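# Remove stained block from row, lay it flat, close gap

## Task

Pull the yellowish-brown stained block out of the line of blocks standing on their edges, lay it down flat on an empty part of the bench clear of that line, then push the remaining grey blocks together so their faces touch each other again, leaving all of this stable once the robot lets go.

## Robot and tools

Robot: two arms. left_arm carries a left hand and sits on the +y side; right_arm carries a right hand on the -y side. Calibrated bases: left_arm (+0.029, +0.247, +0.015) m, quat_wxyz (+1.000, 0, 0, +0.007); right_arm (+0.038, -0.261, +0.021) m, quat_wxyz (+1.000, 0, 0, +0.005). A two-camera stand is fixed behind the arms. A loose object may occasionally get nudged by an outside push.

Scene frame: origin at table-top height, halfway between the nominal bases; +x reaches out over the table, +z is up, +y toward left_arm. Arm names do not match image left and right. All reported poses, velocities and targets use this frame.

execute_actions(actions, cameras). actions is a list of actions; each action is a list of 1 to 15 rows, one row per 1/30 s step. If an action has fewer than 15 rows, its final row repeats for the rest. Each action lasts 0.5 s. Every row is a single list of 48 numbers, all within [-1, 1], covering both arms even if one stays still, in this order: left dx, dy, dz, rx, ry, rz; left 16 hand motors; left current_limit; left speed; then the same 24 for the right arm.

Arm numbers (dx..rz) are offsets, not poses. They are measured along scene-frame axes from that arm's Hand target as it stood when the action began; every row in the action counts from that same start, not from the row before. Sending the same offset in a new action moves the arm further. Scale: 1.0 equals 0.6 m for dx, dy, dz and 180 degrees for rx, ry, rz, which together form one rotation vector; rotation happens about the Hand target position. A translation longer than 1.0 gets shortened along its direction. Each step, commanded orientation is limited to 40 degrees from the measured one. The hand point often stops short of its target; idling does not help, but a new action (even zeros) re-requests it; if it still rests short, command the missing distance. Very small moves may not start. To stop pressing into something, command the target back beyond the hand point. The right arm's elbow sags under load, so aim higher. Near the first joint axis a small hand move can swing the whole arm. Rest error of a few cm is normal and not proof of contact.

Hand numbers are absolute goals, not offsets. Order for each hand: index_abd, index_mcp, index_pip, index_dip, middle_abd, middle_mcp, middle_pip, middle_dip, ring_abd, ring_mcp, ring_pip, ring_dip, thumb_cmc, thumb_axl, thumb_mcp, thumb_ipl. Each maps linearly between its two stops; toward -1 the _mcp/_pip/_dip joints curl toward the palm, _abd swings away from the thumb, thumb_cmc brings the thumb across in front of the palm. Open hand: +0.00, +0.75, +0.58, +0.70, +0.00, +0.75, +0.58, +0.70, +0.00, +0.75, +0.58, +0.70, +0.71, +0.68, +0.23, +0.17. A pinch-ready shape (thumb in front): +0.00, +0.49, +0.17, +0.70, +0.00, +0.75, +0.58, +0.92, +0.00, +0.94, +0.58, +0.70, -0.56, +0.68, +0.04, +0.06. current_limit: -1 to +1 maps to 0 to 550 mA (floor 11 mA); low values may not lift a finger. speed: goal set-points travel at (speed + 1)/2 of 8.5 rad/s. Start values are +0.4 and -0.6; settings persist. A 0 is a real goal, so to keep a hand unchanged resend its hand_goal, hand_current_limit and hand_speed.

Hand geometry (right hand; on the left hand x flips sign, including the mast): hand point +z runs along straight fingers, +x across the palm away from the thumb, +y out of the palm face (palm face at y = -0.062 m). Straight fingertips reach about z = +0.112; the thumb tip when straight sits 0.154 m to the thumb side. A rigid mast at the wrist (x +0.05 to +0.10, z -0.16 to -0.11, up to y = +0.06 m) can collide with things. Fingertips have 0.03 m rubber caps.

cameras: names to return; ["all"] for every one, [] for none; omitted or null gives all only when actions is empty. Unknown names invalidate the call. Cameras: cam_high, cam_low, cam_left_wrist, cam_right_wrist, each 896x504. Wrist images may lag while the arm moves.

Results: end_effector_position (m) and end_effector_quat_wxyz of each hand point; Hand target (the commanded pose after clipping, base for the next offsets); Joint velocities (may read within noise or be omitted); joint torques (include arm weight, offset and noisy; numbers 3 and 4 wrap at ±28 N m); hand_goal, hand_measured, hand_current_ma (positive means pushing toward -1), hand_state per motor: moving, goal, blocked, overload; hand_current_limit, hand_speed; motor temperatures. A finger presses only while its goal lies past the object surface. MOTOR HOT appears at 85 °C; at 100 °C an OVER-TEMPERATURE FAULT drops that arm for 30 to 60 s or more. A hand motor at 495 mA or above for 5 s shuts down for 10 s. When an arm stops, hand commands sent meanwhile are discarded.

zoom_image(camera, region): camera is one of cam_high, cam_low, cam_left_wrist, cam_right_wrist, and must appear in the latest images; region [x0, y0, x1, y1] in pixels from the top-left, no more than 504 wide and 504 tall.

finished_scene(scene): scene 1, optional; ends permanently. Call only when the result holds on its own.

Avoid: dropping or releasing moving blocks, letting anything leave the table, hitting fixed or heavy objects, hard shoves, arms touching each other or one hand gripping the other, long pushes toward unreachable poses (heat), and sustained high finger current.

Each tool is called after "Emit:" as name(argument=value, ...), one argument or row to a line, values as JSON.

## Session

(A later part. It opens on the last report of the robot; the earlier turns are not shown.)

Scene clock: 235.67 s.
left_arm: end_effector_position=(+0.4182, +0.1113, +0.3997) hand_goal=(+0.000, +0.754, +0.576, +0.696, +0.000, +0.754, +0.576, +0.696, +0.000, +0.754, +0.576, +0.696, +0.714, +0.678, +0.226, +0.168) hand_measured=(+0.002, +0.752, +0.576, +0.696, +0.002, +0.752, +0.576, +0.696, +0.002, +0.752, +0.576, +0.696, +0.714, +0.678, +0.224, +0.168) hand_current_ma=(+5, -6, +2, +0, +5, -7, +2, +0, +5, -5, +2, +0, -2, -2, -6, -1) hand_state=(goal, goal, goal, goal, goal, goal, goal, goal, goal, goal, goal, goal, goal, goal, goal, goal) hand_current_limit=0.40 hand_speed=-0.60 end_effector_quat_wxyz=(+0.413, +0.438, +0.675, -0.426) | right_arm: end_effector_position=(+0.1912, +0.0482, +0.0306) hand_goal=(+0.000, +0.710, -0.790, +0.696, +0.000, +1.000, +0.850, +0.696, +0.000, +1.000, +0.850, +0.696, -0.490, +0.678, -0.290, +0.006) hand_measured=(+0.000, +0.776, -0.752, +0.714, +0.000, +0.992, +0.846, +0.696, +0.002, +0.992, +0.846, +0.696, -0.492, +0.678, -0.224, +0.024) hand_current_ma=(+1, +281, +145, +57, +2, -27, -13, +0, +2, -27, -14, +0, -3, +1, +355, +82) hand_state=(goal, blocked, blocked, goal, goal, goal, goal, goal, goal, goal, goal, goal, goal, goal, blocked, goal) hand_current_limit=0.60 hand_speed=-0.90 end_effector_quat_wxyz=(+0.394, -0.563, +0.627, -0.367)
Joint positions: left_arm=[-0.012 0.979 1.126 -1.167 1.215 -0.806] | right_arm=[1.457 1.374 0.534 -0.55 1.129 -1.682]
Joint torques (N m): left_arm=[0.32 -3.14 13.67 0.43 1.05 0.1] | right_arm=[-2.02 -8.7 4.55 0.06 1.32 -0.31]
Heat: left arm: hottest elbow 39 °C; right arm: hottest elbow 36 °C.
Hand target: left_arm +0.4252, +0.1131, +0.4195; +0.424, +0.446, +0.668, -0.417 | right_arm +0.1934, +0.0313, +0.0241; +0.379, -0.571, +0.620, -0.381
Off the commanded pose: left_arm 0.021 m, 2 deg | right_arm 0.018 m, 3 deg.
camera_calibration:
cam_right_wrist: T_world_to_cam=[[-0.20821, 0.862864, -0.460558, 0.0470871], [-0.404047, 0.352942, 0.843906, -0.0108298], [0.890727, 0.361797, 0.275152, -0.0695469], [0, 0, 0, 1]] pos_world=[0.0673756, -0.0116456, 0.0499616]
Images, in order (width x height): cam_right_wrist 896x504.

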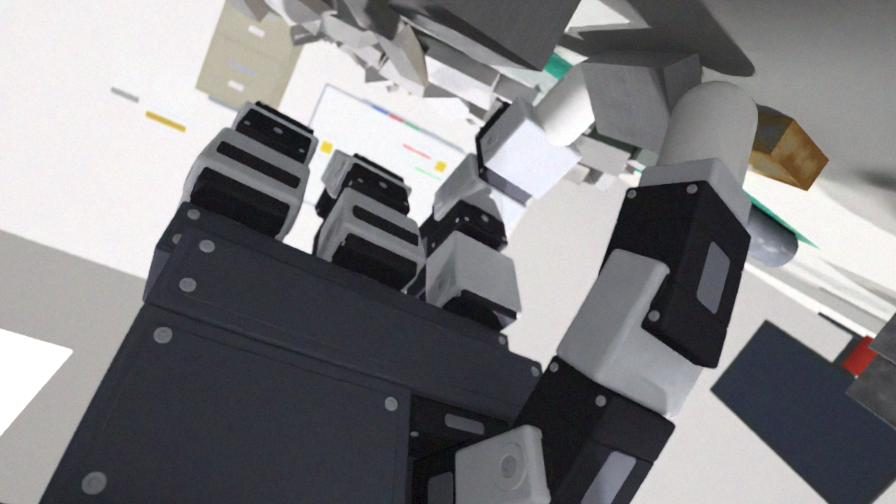

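Emit:
execute_actions(
  actions=[
    [[0,0,0,0,0,0,0,0.754,0.576,0.696,0,0.754,0.576,0.696,0,0.754,0.576,0.696,0.714,0.678,0.226,0.168,0.4,-0.6,0.0,-0.01,0.001,-0.00,0,0,0,0.71,-0.79,0.696,0,1,0.85,0.696,0,1,0.85,0.696,-0.49,0.678,-0.29,0.005,0.6,-0.9]],
  ],
  cameras=[],
)

Scene clock: 236.57 s.
left_arm: end_effector_position=(+0.4182, +0.1113, +0.3997) hand_goal=(+0.000, +0.754, +0.576, +0.696, +0.000, +0.754, +0.576, +0.696, +0.000, +0.754, +0.576, +0.696, +0.714, +0.678, +0.226, +0.168) hand_measured=(+0.002, +0.752, +0.576, +0.696, +0.002, +0.752, +0.576, +0.696, +0.002, +0.752, +0.576, +0.696, +0.714, +0.678, +0.224, +0.168) hand_current_ma=(+5, -6, +2, +0, +5, -7, +2, +0, +5, -5, +2, +0, -2, -2, -6, -1) hand_state=(goal, goal, goal, goal, goal, goal, goal, goal, goal, goal, goal, goal, goal, goal, goal, goal) hand_current_limit=0.40 hand_speed=-0.60 end_effector_quat_wxyz=(+0.413, +0.438, +0.675, -0.426) | right_arm: end_effector_position=(+0.1920, +0.0397, +0.0305) hand_goal=(+0.000, +0.710, -0.790, +0.696, +0.000, +1.000, +0.850, +0.696, +0.000, +1.000, +0.850, +0.696, -0.490, +0.678, -0.290, +0.006) hand_measured=(+0.000, +0.776, -0.752, +0.714, +0.000, +0.992, +0.846, +0.696, +0.002, +0.992, +0.846, +0.696, -0.490, +0.678, -0.224, +0.024) hand_current_ma=(+1, +281, +145, +57, +2, -27, -13, +0, +2, -27, -14, +0, -2, +1, +355, +82) hand_state=(goal, blocked, blocked, goal, goal, goal, goal, goal, goal, goal, goal, goal, goal, goal, blocked, goal) hand_current_limit=0.60 hand_speed=-0.90 end_effector_quat_wxyz=(+0.392, -0.562, +0.628, -0.369)
Joint positions: left_arm=[-0.012 0.979 1.126 -1.167 1.215 -0.806] | right_arm=[1.452 1.354 0.514 -0.55 1.13 -1.685]
Joint torques (N m): left_arm=[0.32 -3.14 13.67 0.43 1.05 0.11] | right_arm=[-1.9 -8.35 4.83 0.16 1.28 -0.33]
Heat: left arm: hottest elbow 39 °C; right arm: hottest elbow 36 °C.
Hand target: left_arm +0.4252, +0.1131, +0.4195; +0.424, +0.446, +0.668, -0.417 | right_arm +0.1935, +0.0252, +0.0247; +0.379, -0.571, +0.621, -0.381
Off the commanded pose: left_arm 0.021 m, 2 deg | right_arm 0.016 m, 2 deg.
No camera images: "cameras" was empty.

Emit:
execute_actions(
  actions=[],
  cameras=["cam_right_wrist"],
)

Emit:
zoom_image(
  camera="cam_right_wrist",
  region=[520, 0, 840, 280],
)

Scene clock: 236.77 s.
left_arm: end_effector_position=(+0.4182, +0.1113, +0.3997) hand_goal=(+0.000, +0.754, +0.576, +0.696, +0.000, +0.754, +0.576, +0.696, +0.000, +0.754, +0.576, +0.696, +0.714, +0.678, +0.226, +0.168) hand_measured=(+0.002, +0.752, +0.576, +0.696, +0.002, +0.752, +0.576, +0.696, +0.002, +0.752, +0.576, +0.696, +0.714, +0.678, +0.224, +0.168) hand_current_ma=(+5, -6, +2, +0, +5, -7, +2, +0, +5, -5, +2, +0, -2, -2, -6, -1) hand_state=(goal, goal, goal, goal, goal, goal, goal, goal, goal, goal, goal, goal, goal, goal, goal, goal) hand_current_limit=0.40 hand_speed=-0.60 end_effector_quat_wxyz=(+0.413, +0.438, +0.675, -0.426) | right_arm: end_effector_position=(+0.1920, +0.0397, +0.0305) hand_goal=(+0.000, +0.710, -0.790, +0.696, +0.000, +1.000, +0.850, +0.696, +0.000, +1.000, +0.850, +0.696, -0.490, +0.678, -0.290, +0.006) hand_measured=(+0.000, +0.776, -0.752, +0.714, +0.000, +0.992, +0.846, +0.696, +0.002, +0.992, +0.846, +0.696, -0.490, +0.678, -0.224, +0.024) hand_current_ma=(+1, +281, +145, +57, +2, -27, -13, +0, +2, -27, -14, +0, -2, +1, +355, +82) hand_state=(goal, blocked, blocked, goal, goal, goal, goal, goal, goal, goal, goal, goal, goal, goal, blocked, goal) hand_current_limit=0.60 hand_speed=-0.90 end_effector_quat_wxyz=(+0.392, -0.562, +0.628, -0.369)
Joint positions: left_arm=[-0.012 0.979 1.126 -1.167 1.215 -0.806] | right_arm=[1.452 1.354 0.514 -0.55 1.13 -1.685]
Joint velocities: within noise
Joint torques (N m): left_arm=[0.26 -3.19 13.67 0.44 1.05 0.1] | right_arm=[-1.85 -8.29 4.82 0.16 1.28 -0.34]
Motor temperatures (°C): left_arm=[29 29 39 27 30 29] | right_arm=[27 31 36 29 35 29]
Heat: left arm: hottest elbow 39 °C; right arm: hottest elbow 36 °C.
Hand target: left_arm +0.4252, +0.1131, +0.4195; +0.424, +0.446, +0.668, -0.417 | right_arm +0.1935, +0.0252, +0.0247; +0.379, -0.571, +0.621, -0.381
Off the commanded pose: left_arm 0.021 m, 2 deg | right_arm 0.016 m, 2 deg.
camera_calibration:
cam_right_wrist: T_world_to_cam=[[-0.204702, 0.86273, -0.462379, 0.0539243], [-0.402993, 0.356207, 0.843038, -0.00780536], [0.892017, 0.358907, 0.274758, -0.0671359], [0, 0, 0, 1]] pos_world=[0.0677792, -0.0196463, 0.0499598]
Images, in order (width x height): cam_right_wrist 896x504.

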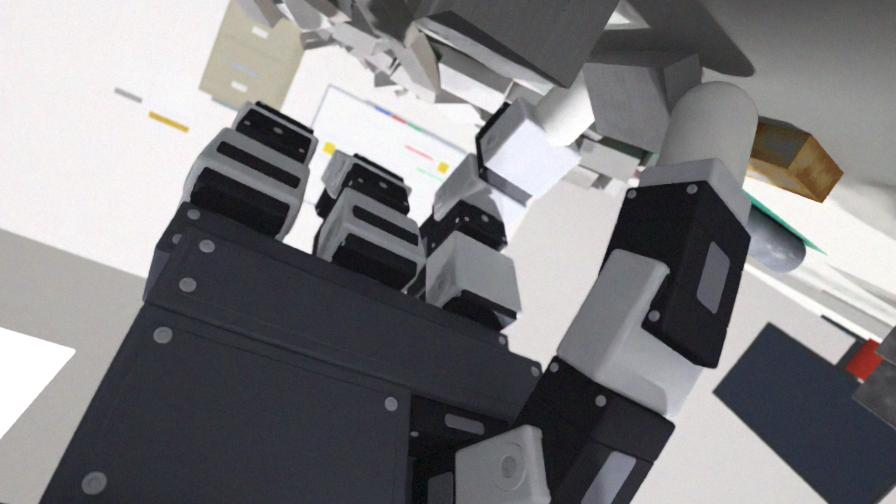

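Scaled by 1.575 from the camera's 896x504 image, which has a finer 1280x720 frame.

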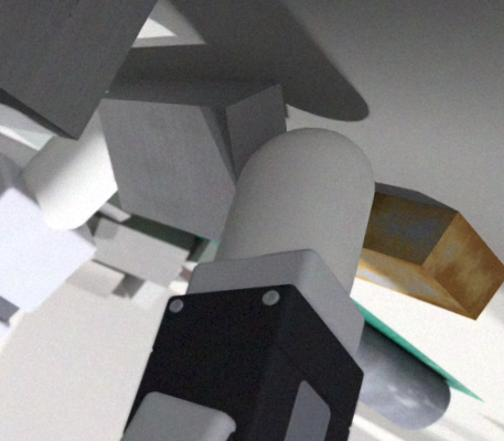

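Emit:
execute_actions(
  actions=[
    [[0,0,0,0,0,0,0,0.754,0.576,0.696,0,0.754,0.576,0.696,0,0.754,0.576,0.696,0.714,0.678,0.226,0.168,0.4,-0.6,0.0,0.008,0.02,-0.01,0,0,0,0.71,-0.79,0.696,0,1,0.85,0.696,0,1,0.85,0.696,-0.49,0.678,-0.29,0.005,0.6,-0.9]],
    [[0,0,0,0,0,0,0,0.754,0.576,0.696,0,0.754,0.576,0.696,0,0.754,0.576,0.696,0.714,0.678,0.226,0.168,0.4,-0.6,0.0,0.004,0.025,-0.01,0,0,0,0.71,-0.79,0.696,0,1,0.85,0.696,0,1,0.85,0.696,-0.49,0.678,-0.29,0.005,0.6,-0.9]],
  ],
  cameras=["cam_right_wrist"],
)

Scene clock: 244.27 s.
left_arm: end_effector_position=(+0.4182, +0.1113, +0.3997) hand_goal=(+0.000, +0.754, +0.576, +0.696, +0.000, +0.754, +0.576, +0.696, +0.000, +0.754, +0.576, +0.696, +0.714, +0.678, +0.226, +0.168) hand_measured=(+0.002, +0.752, +0.576, +0.696, +0.002, +0.752, +0.576, +0.696, +0.002, +0.752, +0.576, +0.696, +0.714, +0.678, +0.224, +0.168) hand_current_ma=(+5, -6, +2, +0, +5, -7, +2, +0, +5, -5, +2, +0, -2, -2, -6, -1) hand_state=(goal, goal, goal, goal, goal, goal, goal, goal, goal, goal, goal, goal, goal, goal, goal, goal) hand_current_limit=0.40 hand_speed=-0.60 end_effector_quat_wxyz=(+0.413, +0.438, +0.675, -0.426) | right_arm: end_effector_position=(+0.1896, +0.0136, +0.0360) hand_goal=(+0.000, +0.710, -0.790, +0.696, +0.000, +1.000, +0.850, +0.696, +0.000, +1.000, +0.850, +0.696, -0.490, +0.678, -0.290, +0.006) hand_measured=(+0.000, +0.776, -0.752, +0.714, +0.000, +0.992, +0.846, +0.696, +0.002, +0.992, +0.846, +0.696, -0.488, +0.680, -0.224, +0.024) hand_current_ma=(+1, +281, +145, +57, +2, -27, -13, +0, +2, -27, -14, +0, +5, +9, +355, +84) hand_state=(goal, blocked, blocked, goal, goal, goal, goal, goal, goal, goal, goal, goal, goal, goal, blocked, goal) hand_current_limit=0.60 hand_speed=-0.90 end_effector_quat_wxyz=(-0.350, +0.591, -0.602, +0.407)
Joint positions: left_arm=[-0.012 0.979 1.126 -1.167 1.215 -0.806] | right_arm=[1.452 1.334 0.535 -0.721 1.133 -1.693]
Joint torques (N m): left_arm=[0.32 -3.19 13.68 0.43 1.05 0.1] | right_arm=[-1.38 -8.35 9.55 -0.42 1.53 -0.16]
Heat: left arm: hottest elbow 39 °C; right arm: hottest elbow 36 °C.
Hand target: left_arm +0.4252, +0.1131, +0.4195; +0.424, +0.446, +0.668, -0.417 | right_arm +0.1935, +0.0324, +0.0517; -0.361, +0.583, -0.608, +0.400
Off the commanded pose: left_arm 0.021 m, 2 deg | right_arm 0.025 m, 2 deg.
camera_calibration:
cam_right_wrist: T_world_to_cam=[[-0.213089, 0.791073, -0.573408, 0.0850114], [-0.39483, 0.467109, 0.79115, -0.00524138], [0.893701, 0.394984, 0.212804, -0.0557457], [0, 0, 0, 1]] pos_world=[0.0658655, -0.0427833, 0.0647558]
Images, in order (width x height): cam_right_wrist 896x504.

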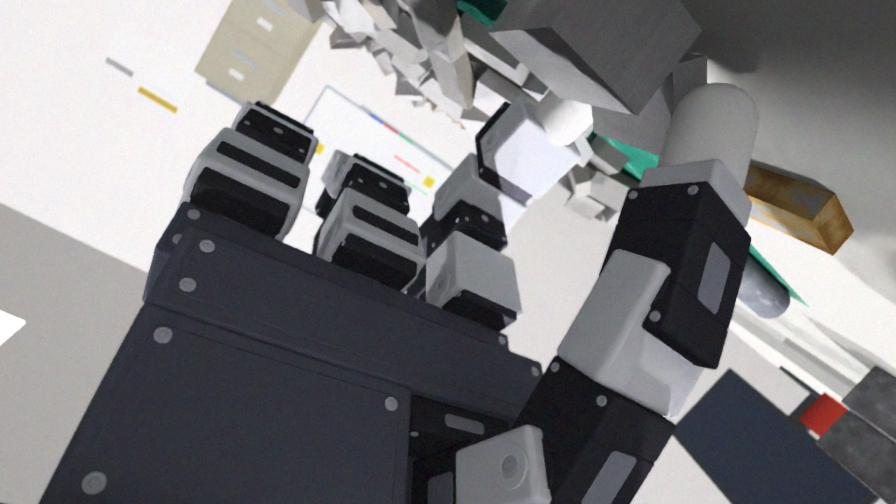

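Emit:
zoom_image(
  camera="cam_right_wrist",
  region=[440, 0, 800, 200],
)

Emit:
execute_actions(
  actions=[],
  cameras=["cam_left_wrist", "cam_high", "cam_low"],
)

Scaled by 1.400 from the camera's 896x504 image, which has a finer 1280x720 frame.

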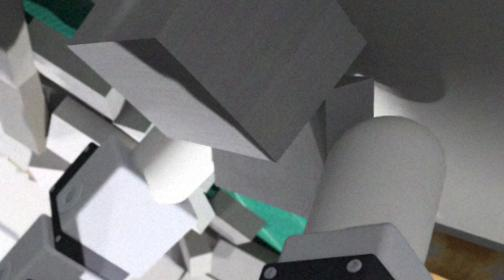

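Scene clock: 244.63 s.
left_arm: end_effector_position=(+0.4182, +0.1113, +0.3997) hand_goal=(+0.000, +0.754, +0.576, +0.696, +0.000, +0.754, +0.576, +0.696, +0.000, +0.754, +0.576, +0.696, +0.714, +0.678, +0.226, +0.168) hand_measured=(+0.002, +0.752, +0.576, +0.696, +0.002, +0.752, +0.576, +0.696, +0.002, +0.752, +0.576, +0.696, +0.714, +0.678, +0.224, +0.168) hand_current_ma=(+5, -6, +2, +0, +5, -7, +2, +0, +5, -5, +2, +0, -2, -2, -6, -1) hand_state=(goal, goal, goal, goal, goal, goal, goal, goal, goal, goal, goal, goal, goal, goal, goal, goal) hand_current_limit=0.40 hand_speed=-0.60 end_effector_quat_wxyz=(+0.413, +0.438, +0.675, -0.426) | right_arm: end_effector_position=(+0.1896, +0.0136, +0.0360) hand_goal=(+0.000, +0.710, -0.790, +0.696, +0.000, +1.000, +0.850, +0.696, +0.000, +1.000, +0.850, +0.696, -0.490, +0.678, -0.290, +0.006) hand_measured=(+0.000, +0.776, -0.752, +0.714, +0.000, +0.992, +0.846, +0.696, +0.002, +0.992, +0.846, +0.696, -0.488, +0.680, -0.224, +0.024) hand_current_ma=(+1, +281, +145, +57, +2, -27, -13, +0, +2, -27, -14, +0, +5, +9, +355, +84) hand_state=(goal, blocked, blocked, goal, goal, goal, goal, goal, goal, goal, goal, goal, goal, goal, blocked, goal) hand_current_limit=0.60 hand_speed=-0.90 end_effector_quat_wxyz=(-0.350, +0.591, -0.602, +0.407)
Joint positions: left_arm=[-0.012 0.979 1.126 -1.167 1.215 -0.806] | right_arm=[1.452 1.334 0.535 -0.721 1.133 -1.693]
Joint velocities: within noise
Joint torques (N m): left_arm=[0.26 -3.14 13.68 0.43 1.05 0.11] | right_arm=[-1.44 -8.41 9.52 -0.43 1.53 -0.16]
Motor temperatures (°C): left_arm=[29 29 39 27 30 29] | right_arm=[27 31 36 29 35 30]
Heat: left arm: hottest elbow 39 °C; right arm: hottest elbow 36 °C.
Hand target: left_arm +0.4252, +0.1131, +0.4195; +0.424, +0.446, +0.668, -0.417 | right_arm +0.1935, +0.0324, +0.0517; -0.361, +0.583, -0.608, +0.400
Off the commanded pose: left_arm 0.021 m, 2 deg | right_arm 0.025 m, 2 deg.
camera_calibration:
cam_left_wrist: T_world_to_cam=[[-0.36973, -0.32096, 0.871943, -0.196197], [-0.747672, 0.659919, -0.0741209, 0.221958], [-0.551622, -0.679332, -0.483965, 0.624447], [0, 0, 0, 1]] pos_world=[0.43787, 0.214761, 0.489734]
Images, in order (width x height): cam_high 896x504, cam_low 896x504, cam_left_wrist 896x504.

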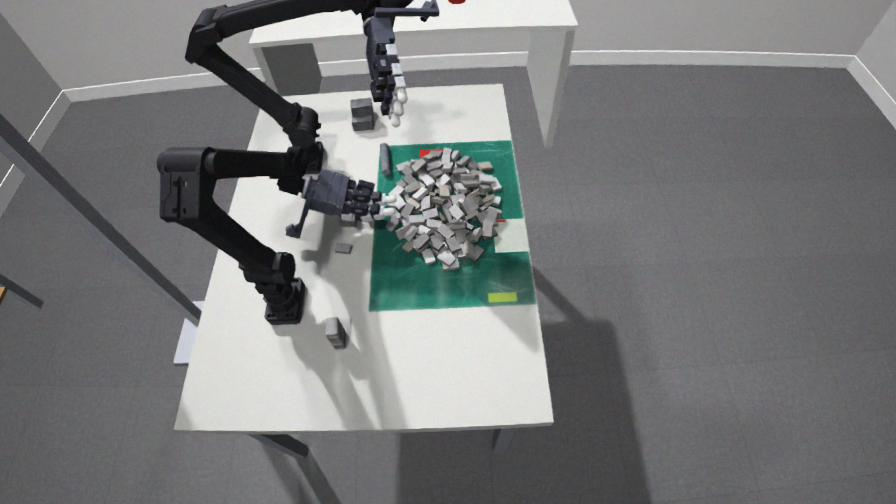

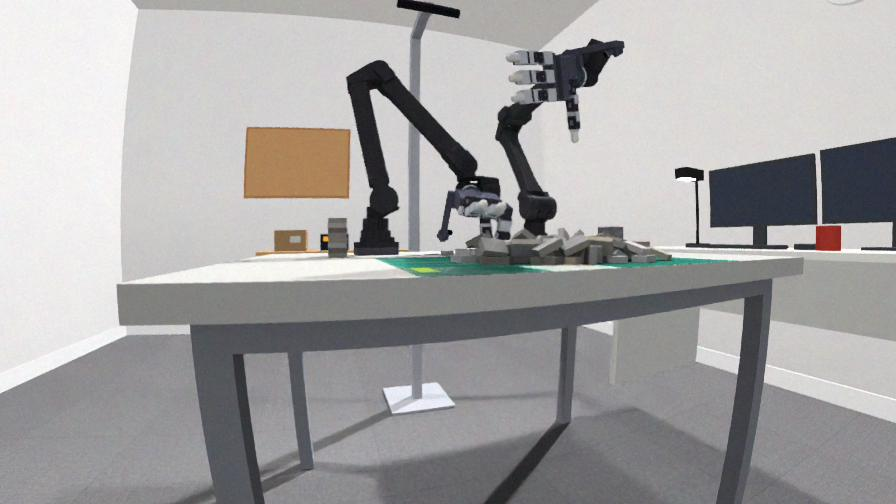

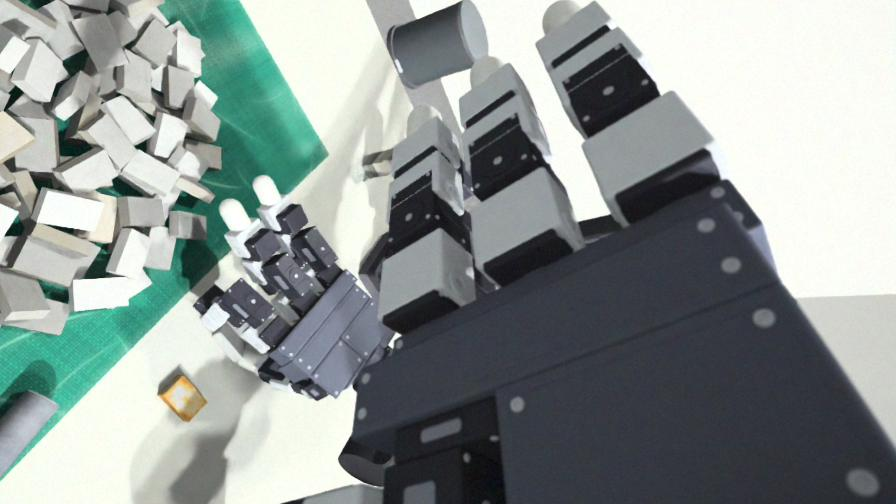

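Emit:
execute_actions(
  actions=[
    [[0,0,0,0,0,0,0,0.754,0.576,0.696,0,0.754,0.576,0.696,0,0.754,0.576,0.696,0.714,0.678,0.226,0.168,0.4,-0.6,0.0,0.012,0.015,0.006,0,0,0,0.71,-0.79,0.696,0,1,0.85,0.696,0,1,0.85,0.696,-0.49,0.678,-0.29,0.005,0.6,-0.9]],
  ],
  cameras=["cam_right_wrist"],
)

Scene clock: 246.13 s.
left_arm: end_effector_position=(+0.4182, +0.1113, +0.3997) hand_goal=(+0.000, +0.754, +0.576, +0.696, +0.000, +0.754, +0.576, +0.696, +0.000, +0.754, +0.576, +0.696, +0.714, +0.678, +0.226, +0.168) hand_measured=(+0.002, +0.752, +0.576, +0.696, +0.002, +0.752, +0.576, +0.696, +0.002, +0.752, +0.576, +0.696, +0.714, +0.678, +0.224, +0.168) hand_current_ma=(+5, -6, +2, +0, +5, -7, +2, +0, +5, -5, +2, +0, -2, -2, -6, -1) hand_state=(goal, goal, goal, goal, goal, goal, goal, goal, goal, goal, goal, goal, goal, goal, goal, goal) hand_current_limit=0.40 hand_speed=-0.60 end_effector_quat_wxyz=(+0.413, +0.438, +0.675, -0.426) | right_arm: end_effector_position=(+0.1898, +0.0159, +0.0423) hand_goal=(+0.000, +0.710, -0.790, +0.696, +0.000, +1.000, +0.850, +0.696, +0.000, +1.000, +0.850, +0.696, -0.490, +0.678, -0.290, +0.006) hand_measured=(+0.000, +0.776, -0.752, +0.714, +0.000, +0.992, +0.846, +0.696, +0.002, +0.992, +0.846, +0.696, -0.490, +0.680, -0.224, +0.024) hand_current_ma=(+1, +281, +145, +57, +2, -27, -13, +0, +2, -27, -14, +0, +2, +6, +355, +84) hand_state=(goal, blocked, blocked, goal, goal, goal, goal, goal, goal, goal, goal, goal, goal, goal, blocked, goal) hand_current_limit=0.60 hand_speed=-0.90 end_effector_quat_wxyz=(-0.351, +0.591, -0.603, +0.407)
Joint positions: left_arm=[-0.012 0.979 1.126 -1.167 1.215 -0.806] | right_arm=[1.452 1.322 0.547 -0.744 1.133 -1.693]
Joint torques (N m): left_arm=[0.26 -3.14 13.65 0.43 1.06 0.11] | right_arm=[-1.26 -8.47 10.17 -0.24 1.44 -0.1]
Heat: left arm: hottest elbow 39 °C; right arm: hottest elbow 36 °C.
Hand target: left_arm +0.4252, +0.1131, +0.4195; +0.424, +0.446, +0.668, -0.417 | right_arm +0.1935, +0.0397, +0.0607; -0.367, +0.579, -0.612, +0.394
Off the commanded pose: left_arm 0.021 m, 2 deg | right_arm 0.030 m, 3 deg.
camera_calibration:
cam_right_wrist: T_world_to_cam=[[-0.212986, 0.792148, -0.57196, 0.0868021], [-0.394971, 0.465624, 0.791955, -0.0112051], [0.893664, 0.394583, 0.213705, -0.0581917], [0, 0, 0, 1]] pos_world=[0.0660657, -0.0405814, 0.0709571]
Images, in order (width x height): cam_right_wrist 896x504.

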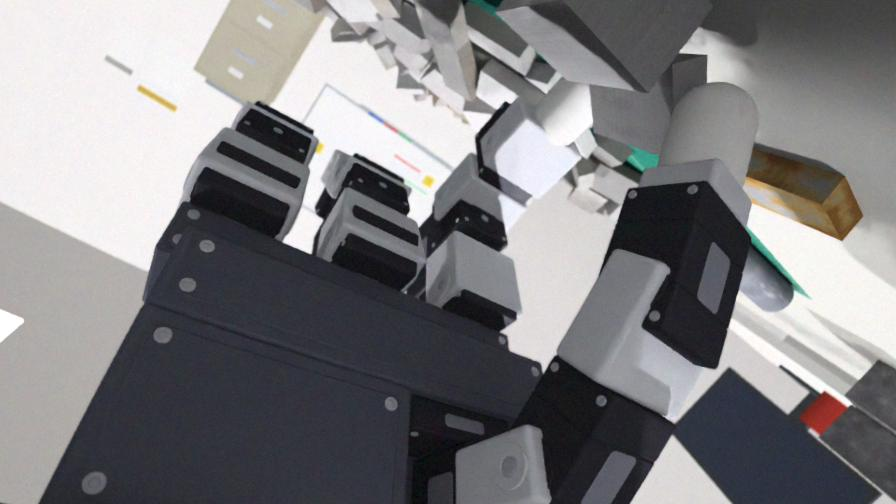

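Emit:
execute_actions(
  actions=[
    [[0,0,0,0,0,0,0,0.754,0.576,0.696,0,0.754,0.576,0.696,0,0.754,0.576,0.696,0.714,0.678,0.226,0.168,0.4,-0.6,0.0,0.008,0.025,0.0,0,0,0,0.71,-0.79,0.696,0,1,0.85,0.696,0,1,0.85,0.696,-0.49,0.678,-0.29,0.005,0.6,-0.9]],
    [[0,0,0,0,0,0,0,0.754,0.576,0.696,0,0.754,0.576,0.696,0,0.754,0.576,0.696,0.714,0.678,0.226,0.168,0.4,-0.6,0.0,0.0,0.03,0.0,0,0,0,0.71,-0.79,0.696,0,1,0.85,0.696,0,1,0.85,0.696,-0.49,0.678,-0.29,0.005,0.6,-0.9]],
  ],
  cameras=["cam_right_wrist"],
)

Emit:
zoom_image(
  camera="cam_right_wrist",
  region=[520, 0, 840, 280],
)

Scene clock: 247.70 s.
left_arm: end_effector_position=(+0.4182, +0.1113, +0.3997) hand_goal=(+0.000, +0.754, +0.576, +0.696, +0.000, +0.754, +0.576, +0.696, +0.000, +0.754, +0.576, +0.696, +0.714, +0.678, +0.226, +0.168) hand_measured=(+0.002, +0.752, +0.576, +0.696, +0.002, +0.752, +0.576, +0.696, +0.002, +0.752, +0.576, +0.696, +0.714, +0.678, +0.224, +0.168) hand_current_ma=(+5, -6, +2, +0, +5, -7, +2, +0, +5, -5, +2, +0, -2, -2, -6, -1) hand_state=(goal, goal, goal, goal, goal, goal, goal, goal, goal, goal, goal, goal, goal, goal, goal, goal) hand_current_limit=0.40 hand_speed=-0.60 end_effector_quat_wxyz=(+0.413, +0.438, +0.675, -0.426) | right_arm: end_effector_position=(+0.1904, +0.0213, +0.0737) hand_goal=(+0.000, +0.710, -0.790, +0.696, +0.000, +1.000, +0.850, +0.696, +0.000, +1.000, +0.850, +0.696, -0.490, +0.678, -0.290, +0.006) hand_measured=(+0.000, +0.776, -0.752, +0.714, +0.000, +0.992, +0.846, +0.696, +0.002, +0.992, +0.846, +0.696, -0.490, +0.680, -0.224, +0.024) hand_current_ma=(+1, +281, +145, +57, +2, -27, -13, +0, +2, -27, -14, +0, +1, +5, +355, +84) hand_state=(goal, blocked, blocked, goal, goal, goal, goal, goal, goal, goal, goal, goal, goal, goal, blocked, goal) hand_current_limit=0.60 hand_speed=-0.90 end_effector_quat_wxyz=(-0.350, +0.591, -0.602, +0.407)
Joint positions: left_arm=[-0.012 0.979 1.126 -1.167 1.215 -0.806] | right_arm=[1.452 1.26 0.603 -0.863 1.133 -1.693]
Joint torques (N m): left_arm=[0.26 -3.08 13.67 0.44 1.06 0.11] | right_arm=[-1.14 -8.06 11 -0.27 1.44 -0.06]
Heat: left arm: hottest elbow 39 °C; right arm: hottest elbow 36 °C.
Hand target: left_arm +0.4252, +0.1131, +0.4195; +0.424, +0.446, +0.668, -0.417 | right_arm +0.1935, +0.0444, +0.0937; -0.367, +0.579, -0.612, +0.394
Off the commanded pose: left_arm 0.021 m, 2 deg | right_arm 0.031 m, 3 deg.
camera_calibration:
cam_right_wrist: T_world_to_cam=[[-0.213122, 0.790832, -0.573728, 0.100735], [-0.394803, 0.467433, 0.790972, -0.0383205], [0.893706, 0.395082, 0.212603, -0.0675007], [0, 0, 0, 1]] pos_world=[0.0666655, -0.0350838, 0.102456]
Images, in order (width x height): cam_right_wrist 896x504.

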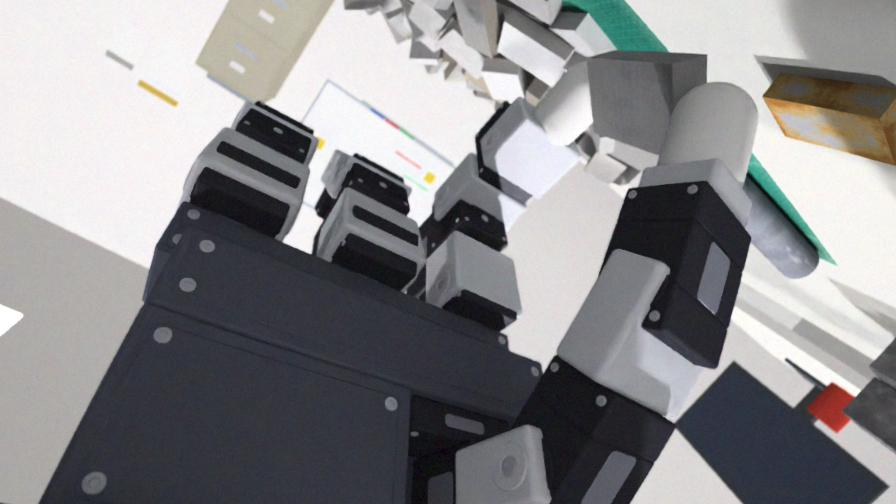

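Scaled by 1.575 from the camera's 896x504 image, which has a finer 1280x720 frame.

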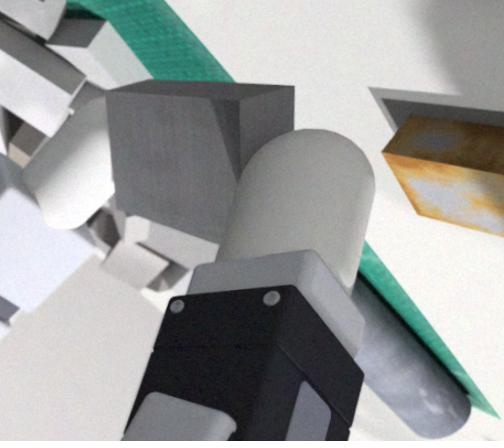

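Emit:
execute_actions(
  actions=[
    [[0,0,0,0,0,0,0,0.754,0.576,0.696,0,0.754,0.576,0.696,0,0.754,0.576,0.696,0.714,0.678,0.226,0.168,0.4,-0.6,0.0,-0.03,0.015,-0.02,0,0,0,0.71,-0.79,0.696,0,1,0.85,0.696,0,1,0.85,0.696,-0.49,0.678,-0.29,0.005,0.6,-0.9]],
    [[0,0,0,0,0,0,0,0.754,0.576,0.696,0,0.754,0.576,0.696,0,0.754,0.576,0.696,0.714,0.678,0.226,0.168,0.4,-0.6,0.0,-0.03,0.01,-0.04,0,0,0,0.71,-0.79,0.696,0,1,0.85,0.696,0,1,0.85,0.696,-0.49,0.678,-0.29,0.005,0.6,-0.9]],
    [[0,0,0,0,0,0,0,0.754,0.576,0.696,0,0.754,0.576,0.696,0,0.754,0.576,0.696,0.714,0.678,0.226,0.168,0.4,-0.6,0.0,-0.025,0.005,-0.05,0,0,0,0.71,-0.79,0.696,0,1,0.85,0.696,0,1,0.85,0.696,-0.49,0.678,-0.29,0.005,0.6,-0.9]],
    [[0,0,0,0,0,0,0,0.754,0.576,0.696,0,0.754,0.576,0.696,0,0.754,0.576,0.696,0.714,0.678,0.226,0.168,0.4,-0.6,0.0,-0.02,0,-0.05,0,0,0,0.71,-0.79,0.696,0,1,0.85,0.696,0,1,0.85,0.696,-0.49,0.678,-0.29,0.005,0.6,-0.9]],
  ],
  cameras=["cam_left_wrist","cam_right_wrist"],
)

Scene clock: 251.03 s.
left_arm: end_effector_position=(+0.4182, +0.1113, +0.3997) hand_goal=(+0.000, +0.754, +0.576, +0.696, +0.000, +0.754, +0.576, +0.696, +0.000, +0.754, +0.576, +0.696, +0.714, +0.678, +0.226, +0.168) hand_measured=(+0.002, +0.752, +0.576, +0.696, +0.002, +0.752, +0.576, +0.696, +0.002, +0.752, +0.576, +0.696, +0.714, +0.678, +0.224, +0.168) hand_current_ma=(+5, -6, +2, +0, +5, -7, +2, +0, +5, -5, +2, +0, -2, -2, -6, -1) hand_state=(goal, goal, goal, goal, goal, goal, goal, goal, goal, goal, goal, goal, goal, goal, goal, goal) hand_current_limit=0.40 hand_speed=-0.60 end_effector_quat_wxyz=(+0.413, +0.438, +0.675, -0.426) | right_arm: end_effector_position=(+0.1913, -0.0385, +0.1013) hand_goal=(+0.000, +0.710, -0.790, +0.696, +0.000, +1.000, +0.850, +0.696, +0.000, +1.000, +0.850, +0.696, -0.490, +0.678, -0.290, +0.006) hand_measured=(+0.000, +0.776, -0.752, +0.714, +0.000, +0.992, +0.846, +0.696, +0.002, +0.992, +0.846, +0.696, -0.488, +0.680, -0.224, +0.024) hand_current_ma=(+1, +281, +145, +57, +2, -27, -13, +0, +2, -27, -14, +0, +8, +5, +355, +84) hand_state=(goal, blocked, blocked, goal, goal, goal, goal, goal, goal, goal, goal, goal, goal, goal, blocked, goal) hand_current_limit=0.60 hand_speed=-0.90 end_effector_quat_wxyz=(-0.198, +0.659, -0.487, +0.538)
Joint positions: left_arm=[-0.012 0.979 1.126 -1.167 1.215 -0.806] | right_arm=[1.452 1.377 0.73 -1.371 1.182 -1.675]
Joint torques (N m): left_arm=[0.26 -3.14 13.7 0.43 1.05 0.11] | right_arm=[-0.85 -7.47 10 -1.35 1.45 -0.02]
Heat: left arm: hottest elbow 39 °C; right arm: hottest elbow 37 °C.
Hand target: left_arm +0.4252, +0.1131, +0.4195; +0.424, +0.446, +0.668, -0.417 | right_arm +0.1935, -0.0185, +0.1117; -0.211, +0.652, -0.495, +0.534
Off the commanded pose: left_arm 0.021 m, 2 deg | right_arm 0.023 m, 2 deg.
camera_calibration:
cam_left_wrist: T_world_to_cam=[[-0.36973, -0.32096, 0.871943, -0.196197], [-0.747672, 0.659919, -0.0741209, 0.221958], [-0.551622, -0.679332, -0.483965, 0.624447], [0, 0, 0, 1]] pos_world=[0.43787, 0.214761, 0.489734]
cam_right_wrist: T_world_to_cam=[[-0.216647, 0.433133, -0.874906, 0.1815], [-0.394796, 0.780769, 0.48429, 0.0113612], [0.892861, 0.450329, 0.00184774, -0.0269409], [0, 0, 0, 1]] pos_world=[0.0678613, -0.0753519, 0.153343]
Images, in order (width x height): cam_left_wrist 896x504, cam_right_wrist 896x504.

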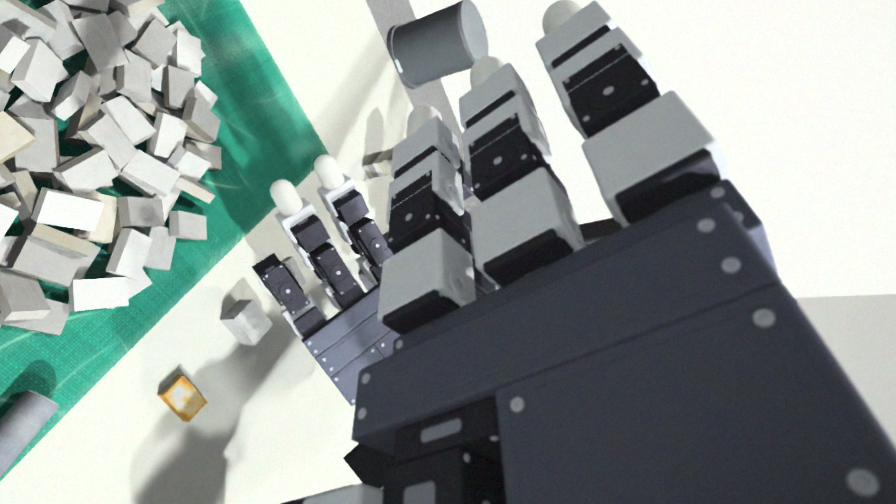

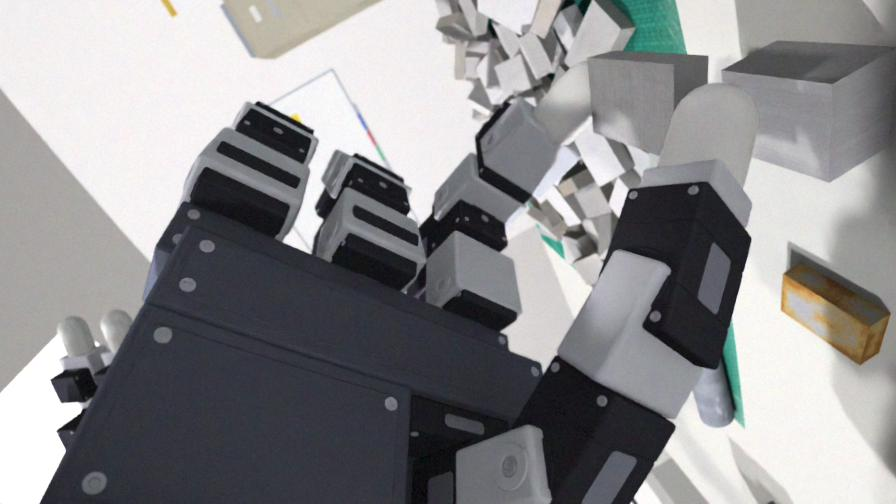

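Emit:
zoom_image(
  camera="cam_left_wrist",
  region=[150, 260, 330, 440],
)

Emit:
zoom_image(
  camera="cam_right_wrist",
  region=[560, 0, 896, 200],
)

Scaled by 2.800 from the camera's 896x504 image, which has a finer 1280x720 frame.

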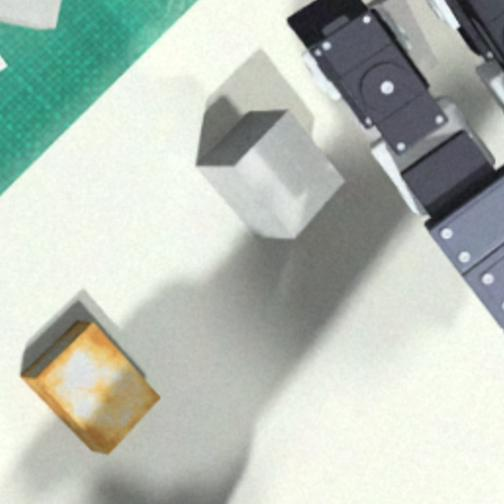

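Scaled by 1.500 from the camera's 896x504 image, which has a finer 1280x720 frame.

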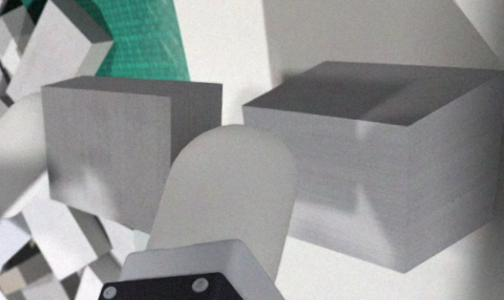

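Emit:
execute_actions(
  actions=[
    [[0,0,0,0,0,0,0,0.754,0.576,0.696,0,0.754,0.576,0.696,0,0.754,0.576,0.696,0.714,0.678,0.226,0.168,0.4,-0.6,0.0,-0.008,-0.012,-0.045,0,0,0,0.71,-0.79,0.696,0,1,0.85,0.696,0,1,0.85,0.696,-0.49,0.678,-0.29,0.005,0.6,-0.9]],
    [[0,0,0,0,0,0,0,0.754,0.576,0.696,0,0.754,0.576,0.696,0,0.754,0.576,0.696,0.714,0.678,0.226,0.168,0.4,-0.6,0.0,-0.008,-0.015,-0.045,0,0,0,0.71,-0.79,0.696,0,1,0.85,0.696,0,1,0.85,0.696,-0.49,0.678,-0.29,0.005,0.6,-0.9]],
    [[0,0,0,0,0,0,0,0.754,0.576,0.696,0,0.754,0.576,0.696,0,0.754,0.576,0.696,0.714,0.678,0.226,0.168,0.4,-0.6,0.0,-0.008,-0.02,-0.045,0,0,0,0.71,-0.79,0.696,0,1,0.85,0.696,0,1,0.85,0.696,-0.49,0.678,-0.29,0.005,0.6,-0.9]],
  ],
  cameras=[],
)

Scene clock: 253.87 s.
left_arm: end_effector_position=(+0.4182, +0.1113, +0.3997) hand_goal=(+0.000, +0.754, +0.576, +0.696, +0.000, +0.754, +0.576, +0.696, +0.000, +0.754, +0.576, +0.696, +0.714, +0.678, +0.226, +0.168) hand_measured=(+0.002, +0.752, +0.576, +0.696, +0.002, +0.752, +0.576, +0.696, +0.002, +0.752, +0.576, +0.696, +0.714, +0.678, +0.224, +0.168) hand_current_ma=(+5, -6, +2, +0, +5, -7, +2, +0, +5, -5, +2, +0, -2, -2, -6, -1) hand_state=(goal, goal, goal, goal, goal, goal, goal, goal, goal, goal, goal, goal, goal, goal, goal, goal) hand_current_limit=0.40 hand_speed=-0.60 end_effector_quat_wxyz=(+0.413, +0.438, +0.675, -0.426) | right_arm: end_effector_position=(+0.1935, -0.0468, +0.0793) hand_goal=(+0.000, +0.710, -0.790, +0.696, +0.000, +1.000, +0.850, +0.696, +0.000, +1.000, +0.850, +0.696, -0.490, +0.678, -0.290, +0.006) hand_measured=(+0.000, +0.776, -0.752, +0.714, +0.000, +0.992, +0.846, +0.696, +0.002, +0.992, +0.846, +0.696, -0.482, +0.684, -0.224, +0.024) hand_current_ma=(+1, +281, +145, +57, +2, -27, -13, +0, +2, -27, -14, +0, +25, +19, +355, +84) hand_state=(goal, blocked, blocked, goal, goal, goal, goal, goal, goal, goal, goal, goal, goal, goal, blocked, goal) hand_current_limit=0.60 hand_speed=-0.90 end_effector_quat_wxyz=(-0.062, +0.683, -0.371, +0.626)
Joint positions: left_arm=[-0.012 0.979 1.126 -1.167 1.215 -0.806] | right_arm=[1.458 1.714 0.843 -1.64 1.208 -1.574]
Joint torques (N m): left_arm=[0.26 -3.08 13.65 0.43 1.06 0.1] | right_arm=[-0.44 -10.7 6.94 -2.28 0.95 -0.09]
Heat: left arm: hottest elbow 39 °C; right arm: hottest elbow 37 °C.
Hand target: left_arm +0.4252, +0.1131, +0.4195; +0.424, +0.446, +0.668, -0.417 | right_arm +0.1935, -0.0329, +0.0834; -0.069, +0.682, -0.371, +0.626
Off the commanded pose: left_arm 0.021 m, 2 deg | right_arm 0.015 m, 1 deg.
No camera images: "cameras" was empty.

Emit:
execute_actions(
  actions=[
    [[0,0,0,0,0,0,0,0.754,0.576,0.696,0,0.754,0.576,0.696,0,0.754,0.576,0.696,0.714,0.678,0.226,0.168,0.4,-0.6,0.0,-0.004,-0.022,-0.01,0,0,0,0.71,-0.79,0.696,0,1,0.85,0.696,0,1,0.85,0.696,-0.49,0.678,-0.29,0.005,0.6,-0.9]],
    [[0,0,0,0,0,0,0,0.754,0.576,0.696,0,0.754,0.576,0.696,0,0.754,0.576,0.696,0.714,0.678,0.226,0.168,0.4,-0.6,0.0,-0.006,-0.02,-0.015,0,0,0,0.71,-0.79,0.696,0,1,0.85,0.696,0,1,0.85,0.696,-0.49,0.678,-0.29,0.005,0.6,-0.9]],
  ],
  cameras=["cam_right_wrist"],
)

Scene clock: 255.57 s.
left_arm: end_effector_position=(+0.4182, +0.1113, +0.3997) hand_goal=(+0.000, +0.754, +0.576, +0.696, +0.000, +0.754, +0.576, +0.696, +0.000, +0.754, +0.576, +0.696, +0.714, +0.678, +0.226, +0.168) hand_measured=(+0.002, +0.752, +0.576, +0.696, +0.002, +0.752, +0.576, +0.696, +0.002, +0.752, +0.576, +0.696, +0.714, +0.678, +0.224, +0.168) hand_current_ma=(+5, -6, +2, +0, +5, -7, +2, +0, +5, -5, +2, +0, -2, -2, -6, -1) hand_state=(goal, goal, goal, goal, goal, goal, goal, goal, goal, goal, goal, goal, goal, goal, goal, goal) hand_current_limit=0.40 hand_speed=-0.60 end_effector_quat_wxyz=(+0.413, +0.438, +0.675, -0.426) | right_arm: end_effector_position=(+0.1935, -0.0526, +0.0569) hand_goal=(+0.000, +0.710, -0.790, +0.696, +0.000, +1.000, +0.850, +0.696, +0.000, +1.000, +0.850, +0.696, -0.490, +0.678, -0.290, +0.006) hand_measured=(+0.000, +0.776, -0.752, +0.714, +0.000, +0.992, +0.846, +0.696, +0.002, +0.992, +0.846, +0.696, -0.482, +0.684, -0.224, +0.024) hand_current_ma=(+1, +281, +145, +57, +2, -27, -13, +0, +2, -27, -14, +0, +27, +20, +355, +84) hand_state=(goal, blocked, blocked, goal, goal, goal, goal, goal, goal, goal, goal, goal, goal, goal, blocked, goal) hand_current_limit=0.60 hand_speed=-0.90 end_effector_quat_wxyz=(-0.033, +0.685, -0.346, +0.641)
Joint positions: left_arm=[-0.012 0.979 1.126 -1.167 1.215 -0.806] | right_arm=[1.458 1.819 0.845 -1.64 1.212 -1.552]
Joint torques (N m): left_arm=[0.32 -3.19 13.68 0.44 1.05 0.11] | right_arm=[-0.44 -11.34 5.91 -2.1 0.84 -0.11]
Heat: left arm: hottest elbow 39 °C; right arm: hottest elbow 37 °C.
Hand target: left_arm +0.4252, +0.1131, +0.4195; +0.424, +0.446, +0.668, -0.417 | right_arm +0.1935, -0.0388, +0.0583; -0.043, +0.684, -0.346, +0.640
Off the commanded pose: left_arm 0.021 m, 2 deg | right_arm 0.014 m, 1 deg.
camera_calibration:
cam_right_wrist: T_world_to_cam=[[-0.21313, -0.0224781, -0.976765, 0.130355], [-0.38979, 0.918683, 0.0639108, 0.0748085], [0.895901, 0.394355, -0.204561, -0.0143107], [0, 0, 0, 1]] pos_world=[0.0697631, -0.0601517, 0.119618]
Images, in order (width x height): cam_right_wrist 896x504.

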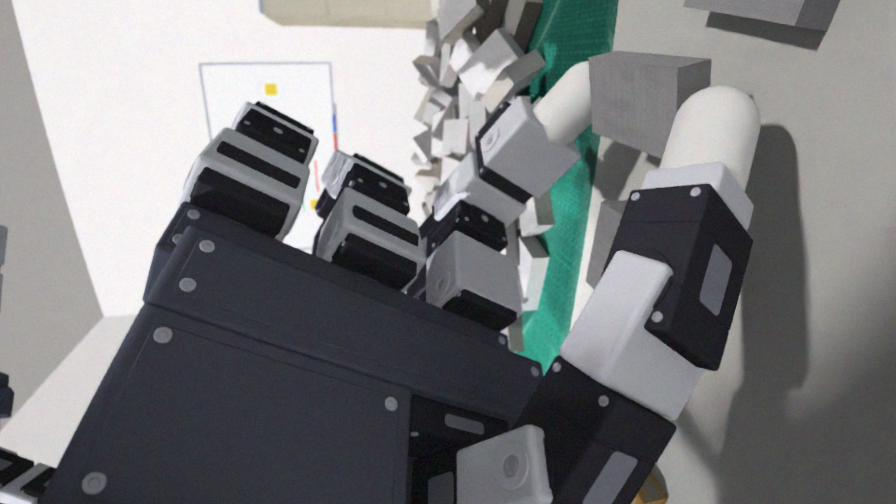

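Emit:
execute_actions(
  actions=[
    [[0,0,0,0,0,0,0,0.754,0.576,0.696,0,0.754,0.576,0.696,0,0.754,0.576,0.696,0.714,0.678,0.226,0.168,0.4,-0.6,0.0,0.025,0.004,-0.01,0,0,0,0.71,-0.79,0.696,0,1,0.85,0.696,0,1,0.85,0.696,-0.49,0.678,-0.29,0.005,0.6,-0.9]],
  ],
  cameras=[],
)

Scene clock: 256.50 s.
left_arm: end_effector_position=(+0.4182, +0.1113, +0.3997) hand_goal=(+0.000, +0.754, +0.576, +0.696, +0.000, +0.754, +0.576, +0.696, +0.000, +0.754, +0.576, +0.696, +0.714, +0.678, +0.226, +0.168) hand_measured=(+0.002, +0.752, +0.576, +0.696, +0.002, +0.752, +0.576, +0.696, +0.002, +0.752, +0.576, +0.696, +0.714, +0.678, +0.224, +0.168) hand_current_ma=(+5, -6, +2, +0, +5, -7, +2, +0, +5, -5, +2, +0, -2, -2, -6, -1) hand_state=(goal, goal, goal, goal, goal, goal, goal, goal, goal, goal, goal, goal, goal, goal, goal, goal) hand_current_limit=0.40 hand_speed=-0.60 end_effector_quat_wxyz=(+0.413, +0.438, +0.675, -0.426) | right_arm: end_effector_position=(+0.1943, -0.0336, +0.0587) hand_goal=(+0.000, +0.710, -0.790, +0.696, +0.000, +1.000, +0.850, +0.696, +0.000, +1.000, +0.850, +0.696, -0.490, +0.678, -0.290, +0.006) hand_measured=(+0.000, +0.776, -0.752, +0.714, +0.000, +0.992, +0.846, +0.696, +0.002, +0.992, +0.846, +0.696, -0.480, +0.684, -0.224, +0.024) hand_current_ma=(+1, +281, +145, +57, +2, -27, -13, +0, +2, -27, -14, +0, +28, +22, +355, +84) hand_state=(goal, blocked, blocked, goal, goal, goal, goal, goal, goal, goal, goal, goal, goal, goal, blocked, goal) hand_current_limit=0.60 hand_speed=-0.90 end_effector_quat_wxyz=(-0.032, +0.686, -0.341, +0.642)
Joint positions: left_arm=[-0.012 0.979 1.126 -1.167 1.215 -0.806] | right_arm=[1.463 1.851 0.903 -1.674 1.212 -1.551]
Joint torques (N m): left_arm=[0.26 -3.08 13.67 0.43 1.05 0.11] | right_arm=[-0.5 -11.63 5.83 -2.45 0.73 -0.16]
Heat: left arm: hottest elbow 40 °C; right arm: hottest elbow 37 °C.
Hand target: left_arm +0.4252, +0.1131, +0.4195; +0.424, +0.446, +0.668, -0.417 | right_arm +0.1935, -0.0239, +0.0607; -0.032, +0.685, -0.336, +0.646
Off the commanded pose: left_arm 0.021 m, 2 deg | right_arm 0.010 m, 1 deg.
joint sent to its limit (right arm) — joint 4 (wrist pitch), lower limit. The joint targets still meet the commanded pose.
No camera images: "cameras" was empty.

Emit:
execute_actions(
  actions=[
    [[0,0,0,0,0,0,0,0.754,0.576,0.696,0,0.754,0.576,0.696,0,0.754,0.576,0.696,0.714,0.678,0.226,0.168,0.4,-0.6,-0.004,-0.008,-0.02,0.0,0,0,0,0.71,-0.79,0.696,0,1,0.85,0.696,0,1,0.85,0.696,-0.49,0.678,-0.29,0.005,0.6,-0.9]],
    [[0,0,0,0,0,0,0,0.754,0.576,0.696,0,0.754,0.576,0.696,0,0.754,0.576,0.696,0.714,0.678,0.226,0.168,0.4,-0.6,-0.002,-0.004,-0.014,0,0,0,0,0.71,-0.79,0.696,0,1,0.85,0.696,0,1,0.85,0.696,-0.49,0.678,-0.29,0.005,0.6,-0.9]],
  ],
  cameras=["cam_right_wrist"],
)

Emit:
zoom_image(
  camera="cam_right_wrist",
  region=[540, 0, 860, 280],
)

Scene clock: 258.23 s.
left_arm: end_effector_position=(+0.4182, +0.1113, +0.3997) hand_goal=(+0.000, +0.754, +0.576, +0.696, +0.000, +0.754, +0.576, +0.696, +0.000, +0.754, +0.576, +0.696, +0.714, +0.678, +0.226, +0.168) hand_measured=(+0.002, +0.752, +0.576, +0.696, +0.002, +0.752, +0.576, +0.696, +0.002, +0.752, +0.576, +0.696, +0.714, +0.678, +0.224, +0.168) hand_current_ma=(+5, -6, +2, +0, +5, -7, +2, +0, +5, -5, +2, +0, -2, -2, -6, -1) hand_state=(goal, goal, goal, goal, goal, goal, goal, goal, goal, goal, goal, goal, goal, goal, goal, goal) hand_current_limit=0.40 hand_speed=-0.60 end_effector_quat_wxyz=(+0.413, +0.438, +0.675, -0.426) | right_arm: end_effector_position=(+0.1918, -0.0355, +0.0459) hand_goal=(+0.000, +0.710, -0.790, +0.696, +0.000, +1.000, +0.850, +0.696, +0.000, +1.000, +0.850, +0.696, -0.490, +0.678, -0.290, +0.006) hand_measured=(+0.000, +0.776, -0.752, +0.714, +0.000, +0.992, +0.846, +0.696, +0.002, +0.992, +0.846, +0.696, -0.480, +0.684, -0.224, +0.024) hand_current_ma=(+1, +281, +145, +57, +2, -27, -13, +0, +2, -27, -14, +0, +28, +22, +355, +84) hand_state=(goal, blocked, blocked, goal, goal, goal, goal, goal, goal, goal, goal, goal, goal, goal, blocked, goal) hand_current_limit=0.60 hand_speed=-0.90 end_effector_quat_wxyz=(-0.026, +0.685, -0.335, +0.646)
Joint positions: left_arm=[-0.012 0.979 1.126 -1.167 1.215 -0.806] | right_arm=[1.471 1.899 0.903 -1.671 1.207 -1.524]
Joint torques (N m): left_arm=[0.38 -3.14 13.65 0.43 1.05 0.1] | right_arm=[-0.44 -11.93 3.9 -1.14 0.51 -0.11]
Heat: left arm: hottest elbow 40 °C; right arm: hottest elbow 37 °C.
Hand target: left_arm +0.4252, +0.1131, +0.4195; +0.424, +0.446, +0.668, -0.417 | right_arm +0.1899, -0.0311, +0.0403; -0.032, +0.685, -0.336, +0.646
Off the commanded pose: left_arm 0.021 m, 2 deg | right_arm 0.007 m, 1 deg.
camera_calibration:
cam_right_wrist: T_world_to_cam=[[-0.209062, -0.0499044, -0.976628, 0.117891], [-0.394253, 0.918238, 0.0374749, 0.0612506], [0.894907, 0.392873, -0.211643, -0.0213154], [0, 0, 0, 1]] pos_world=[0.06787, -0.0419851, 0.108329]
Images, in order (width x height): cam_right_wrist 896x504.

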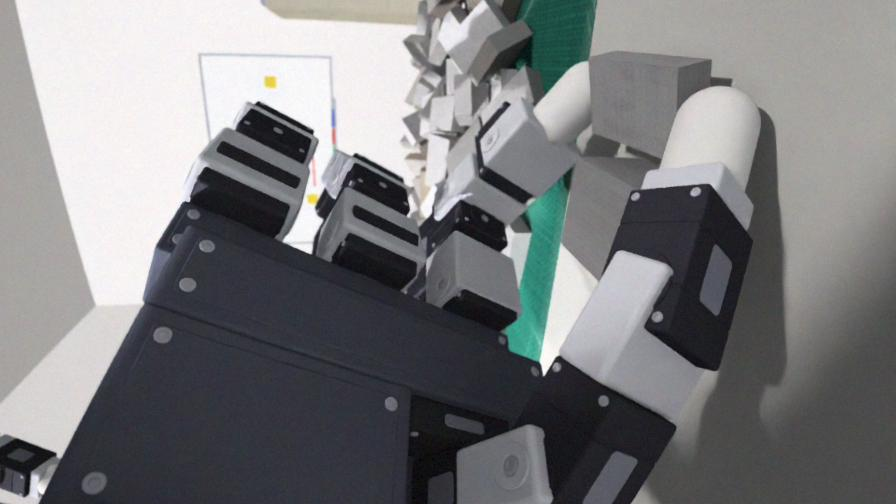

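Scaled by 1.575 from the camera's 896x504 image, which has a finer 1280x720 frame.

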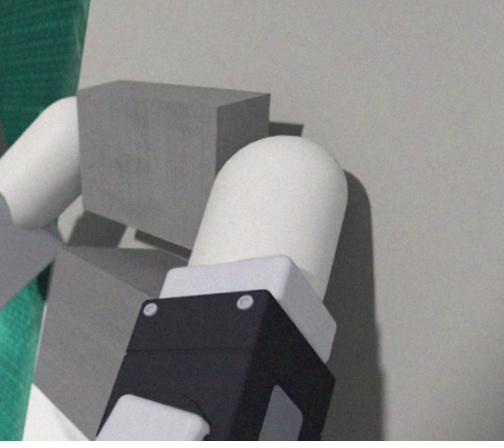

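Emit:
execute_actions(
  actions=[
    [[0,0,0,0,0,0,0,0.754,0.576,0.696,0,0.754,0.576,0.696,0,0.754,0.576,0.696,0.714,0.678,0.226,0.168,0.4,-0.6,0,-0.003,-0.008,0.0,0,0,0,0.71,-0.79,0.696,0,1,0.85,0.696,0,1,0.85,0.696,-0.49,0.678,-0.29,0.005,0.6,-0.9]],
    [[0,0,0,0,0,0,0,0.754,0.576,0.696,0,0.754,0.576,0.696,0,0.754,0.576,0.696,0.714,0.678,0.226,0.168,0.4,-0.6,0,-0.003,-0.007,0,0,0,0,0.71,-0.79,0.696,0,1,0.85,0.696,0,1,0.85,0.696,-0.49,0.678,-0.29,0.005,0.6,-0.9]],
  ],
  cameras=["cam_right_wrist"],
)

Emit:
zoom_image(
  camera="cam_right_wrist",
  region=[540, 0, 860, 280],
)

Scene clock: 259.80 s.
left_arm: end_effector_position=(+0.4182, +0.1113, +0.3997) hand_goal=(+0.000, +0.754, +0.576, +0.696, +0.000, +0.754, +0.576, +0.696, +0.000, +0.754, +0.576, +0.696, +0.714, +0.678, +0.226, +0.168) hand_measured=(+0.002, +0.752, +0.576, +0.696, +0.002, +0.752, +0.576, +0.696, +0.002, +0.752, +0.576, +0.696, +0.714, +0.678, +0.224, +0.168) hand_current_ma=(+5, -6, +2, +0, +5, -7, +2, +0, +5, -5, +2, +0, -2, -2, -6, -1) hand_state=(goal, goal, goal, goal, goal, goal, goal, goal, goal, goal, goal, goal, goal, goal, goal, goal) hand_current_limit=0.40 hand_speed=-0.60 end_effector_quat_wxyz=(+0.413, +0.438, +0.675, -0.426) | right_arm: end_effector_position=(+0.1920, -0.0333, +0.0400) hand_goal=(+0.000, +0.710, -0.790, +0.696, +0.000, +1.000, +0.850, +0.696, +0.000, +1.000, +0.850, +0.696, -0.490, +0.678, -0.290, +0.006) hand_measured=(+0.000, +0.776, -0.748, +0.714, +0.000, +0.992, +0.846, +0.696, +0.002, +0.992, +0.846, +0.696, -0.498, +0.672, -0.226, +0.024) hand_current_ma=(+1, +281, +155, +62, +2, -27, -13, +0, +2, -27, -14, +0, -23, -21, +337, +84) hand_state=(goal, blocked, blocked, goal, goal, goal, goal, goal, goal, goal, goal, goal, goal, goal, blocked, goal) hand_current_limit=0.60 hand_speed=-0.90 end_effector_quat_wxyz=(-0.032, +0.684, -0.340, +0.644)
Joint positions: left_arm=[-0.012 0.979 1.126 -1.167 1.215 -0.806] | right_arm=[1.471 1.907 0.903 -1.647 1.208 -1.524]
Joint torques (N m): left_arm=[0.38 -3.14 13.68 0.43 1.05 0.11] | right_arm=[-0.5 -11.28 3.04 -0.91 0.52 -0.11]
Heat: left arm: hottest elbow 40 °C; right arm: hottest elbow 36 °C.
Hand target: left_arm +0.4252, +0.1131, +0.4195; +0.424, +0.446, +0.668, -0.417 | right_arm +0.1898, -0.0347, +0.0312; -0.032, +0.685, -0.336, +0.646
Off the commanded pose: left_arm 0.021 m, 2 deg | right_arm 0.009 m, 0 deg.
camera_calibration:
cam_right_wrist: T_world_to_cam=[[-0.207272, -0.0349551, -0.977659, 0.112496], [-0.395293, 0.917137, 0.0510144, 0.059232], [0.894864, 0.397036, -0.203915, -0.0237368], [0, 0, 0, 1]] pos_world=[0.0679726, -0.0409672, 0.102121]
Images, in order (width x height): cam_right_wrist 896x504.

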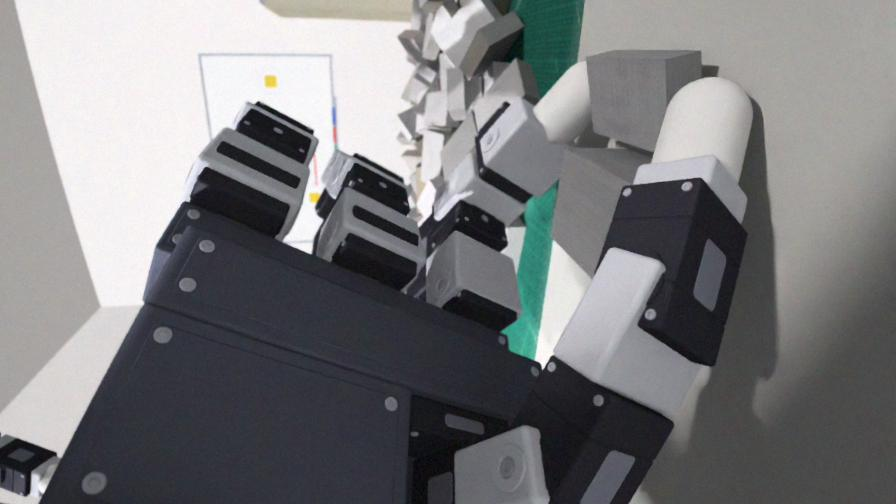

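Scaled by 1.575 from the camera's 896x504 image, which has a finer 1280x720 frame.

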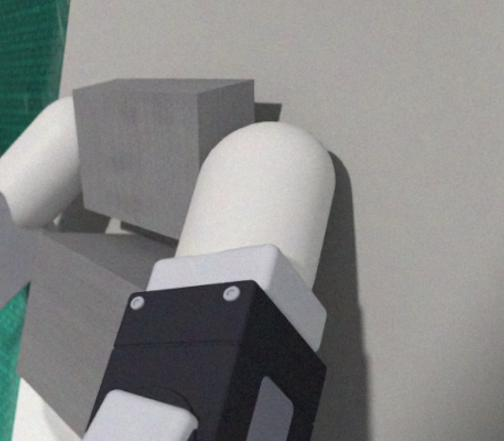

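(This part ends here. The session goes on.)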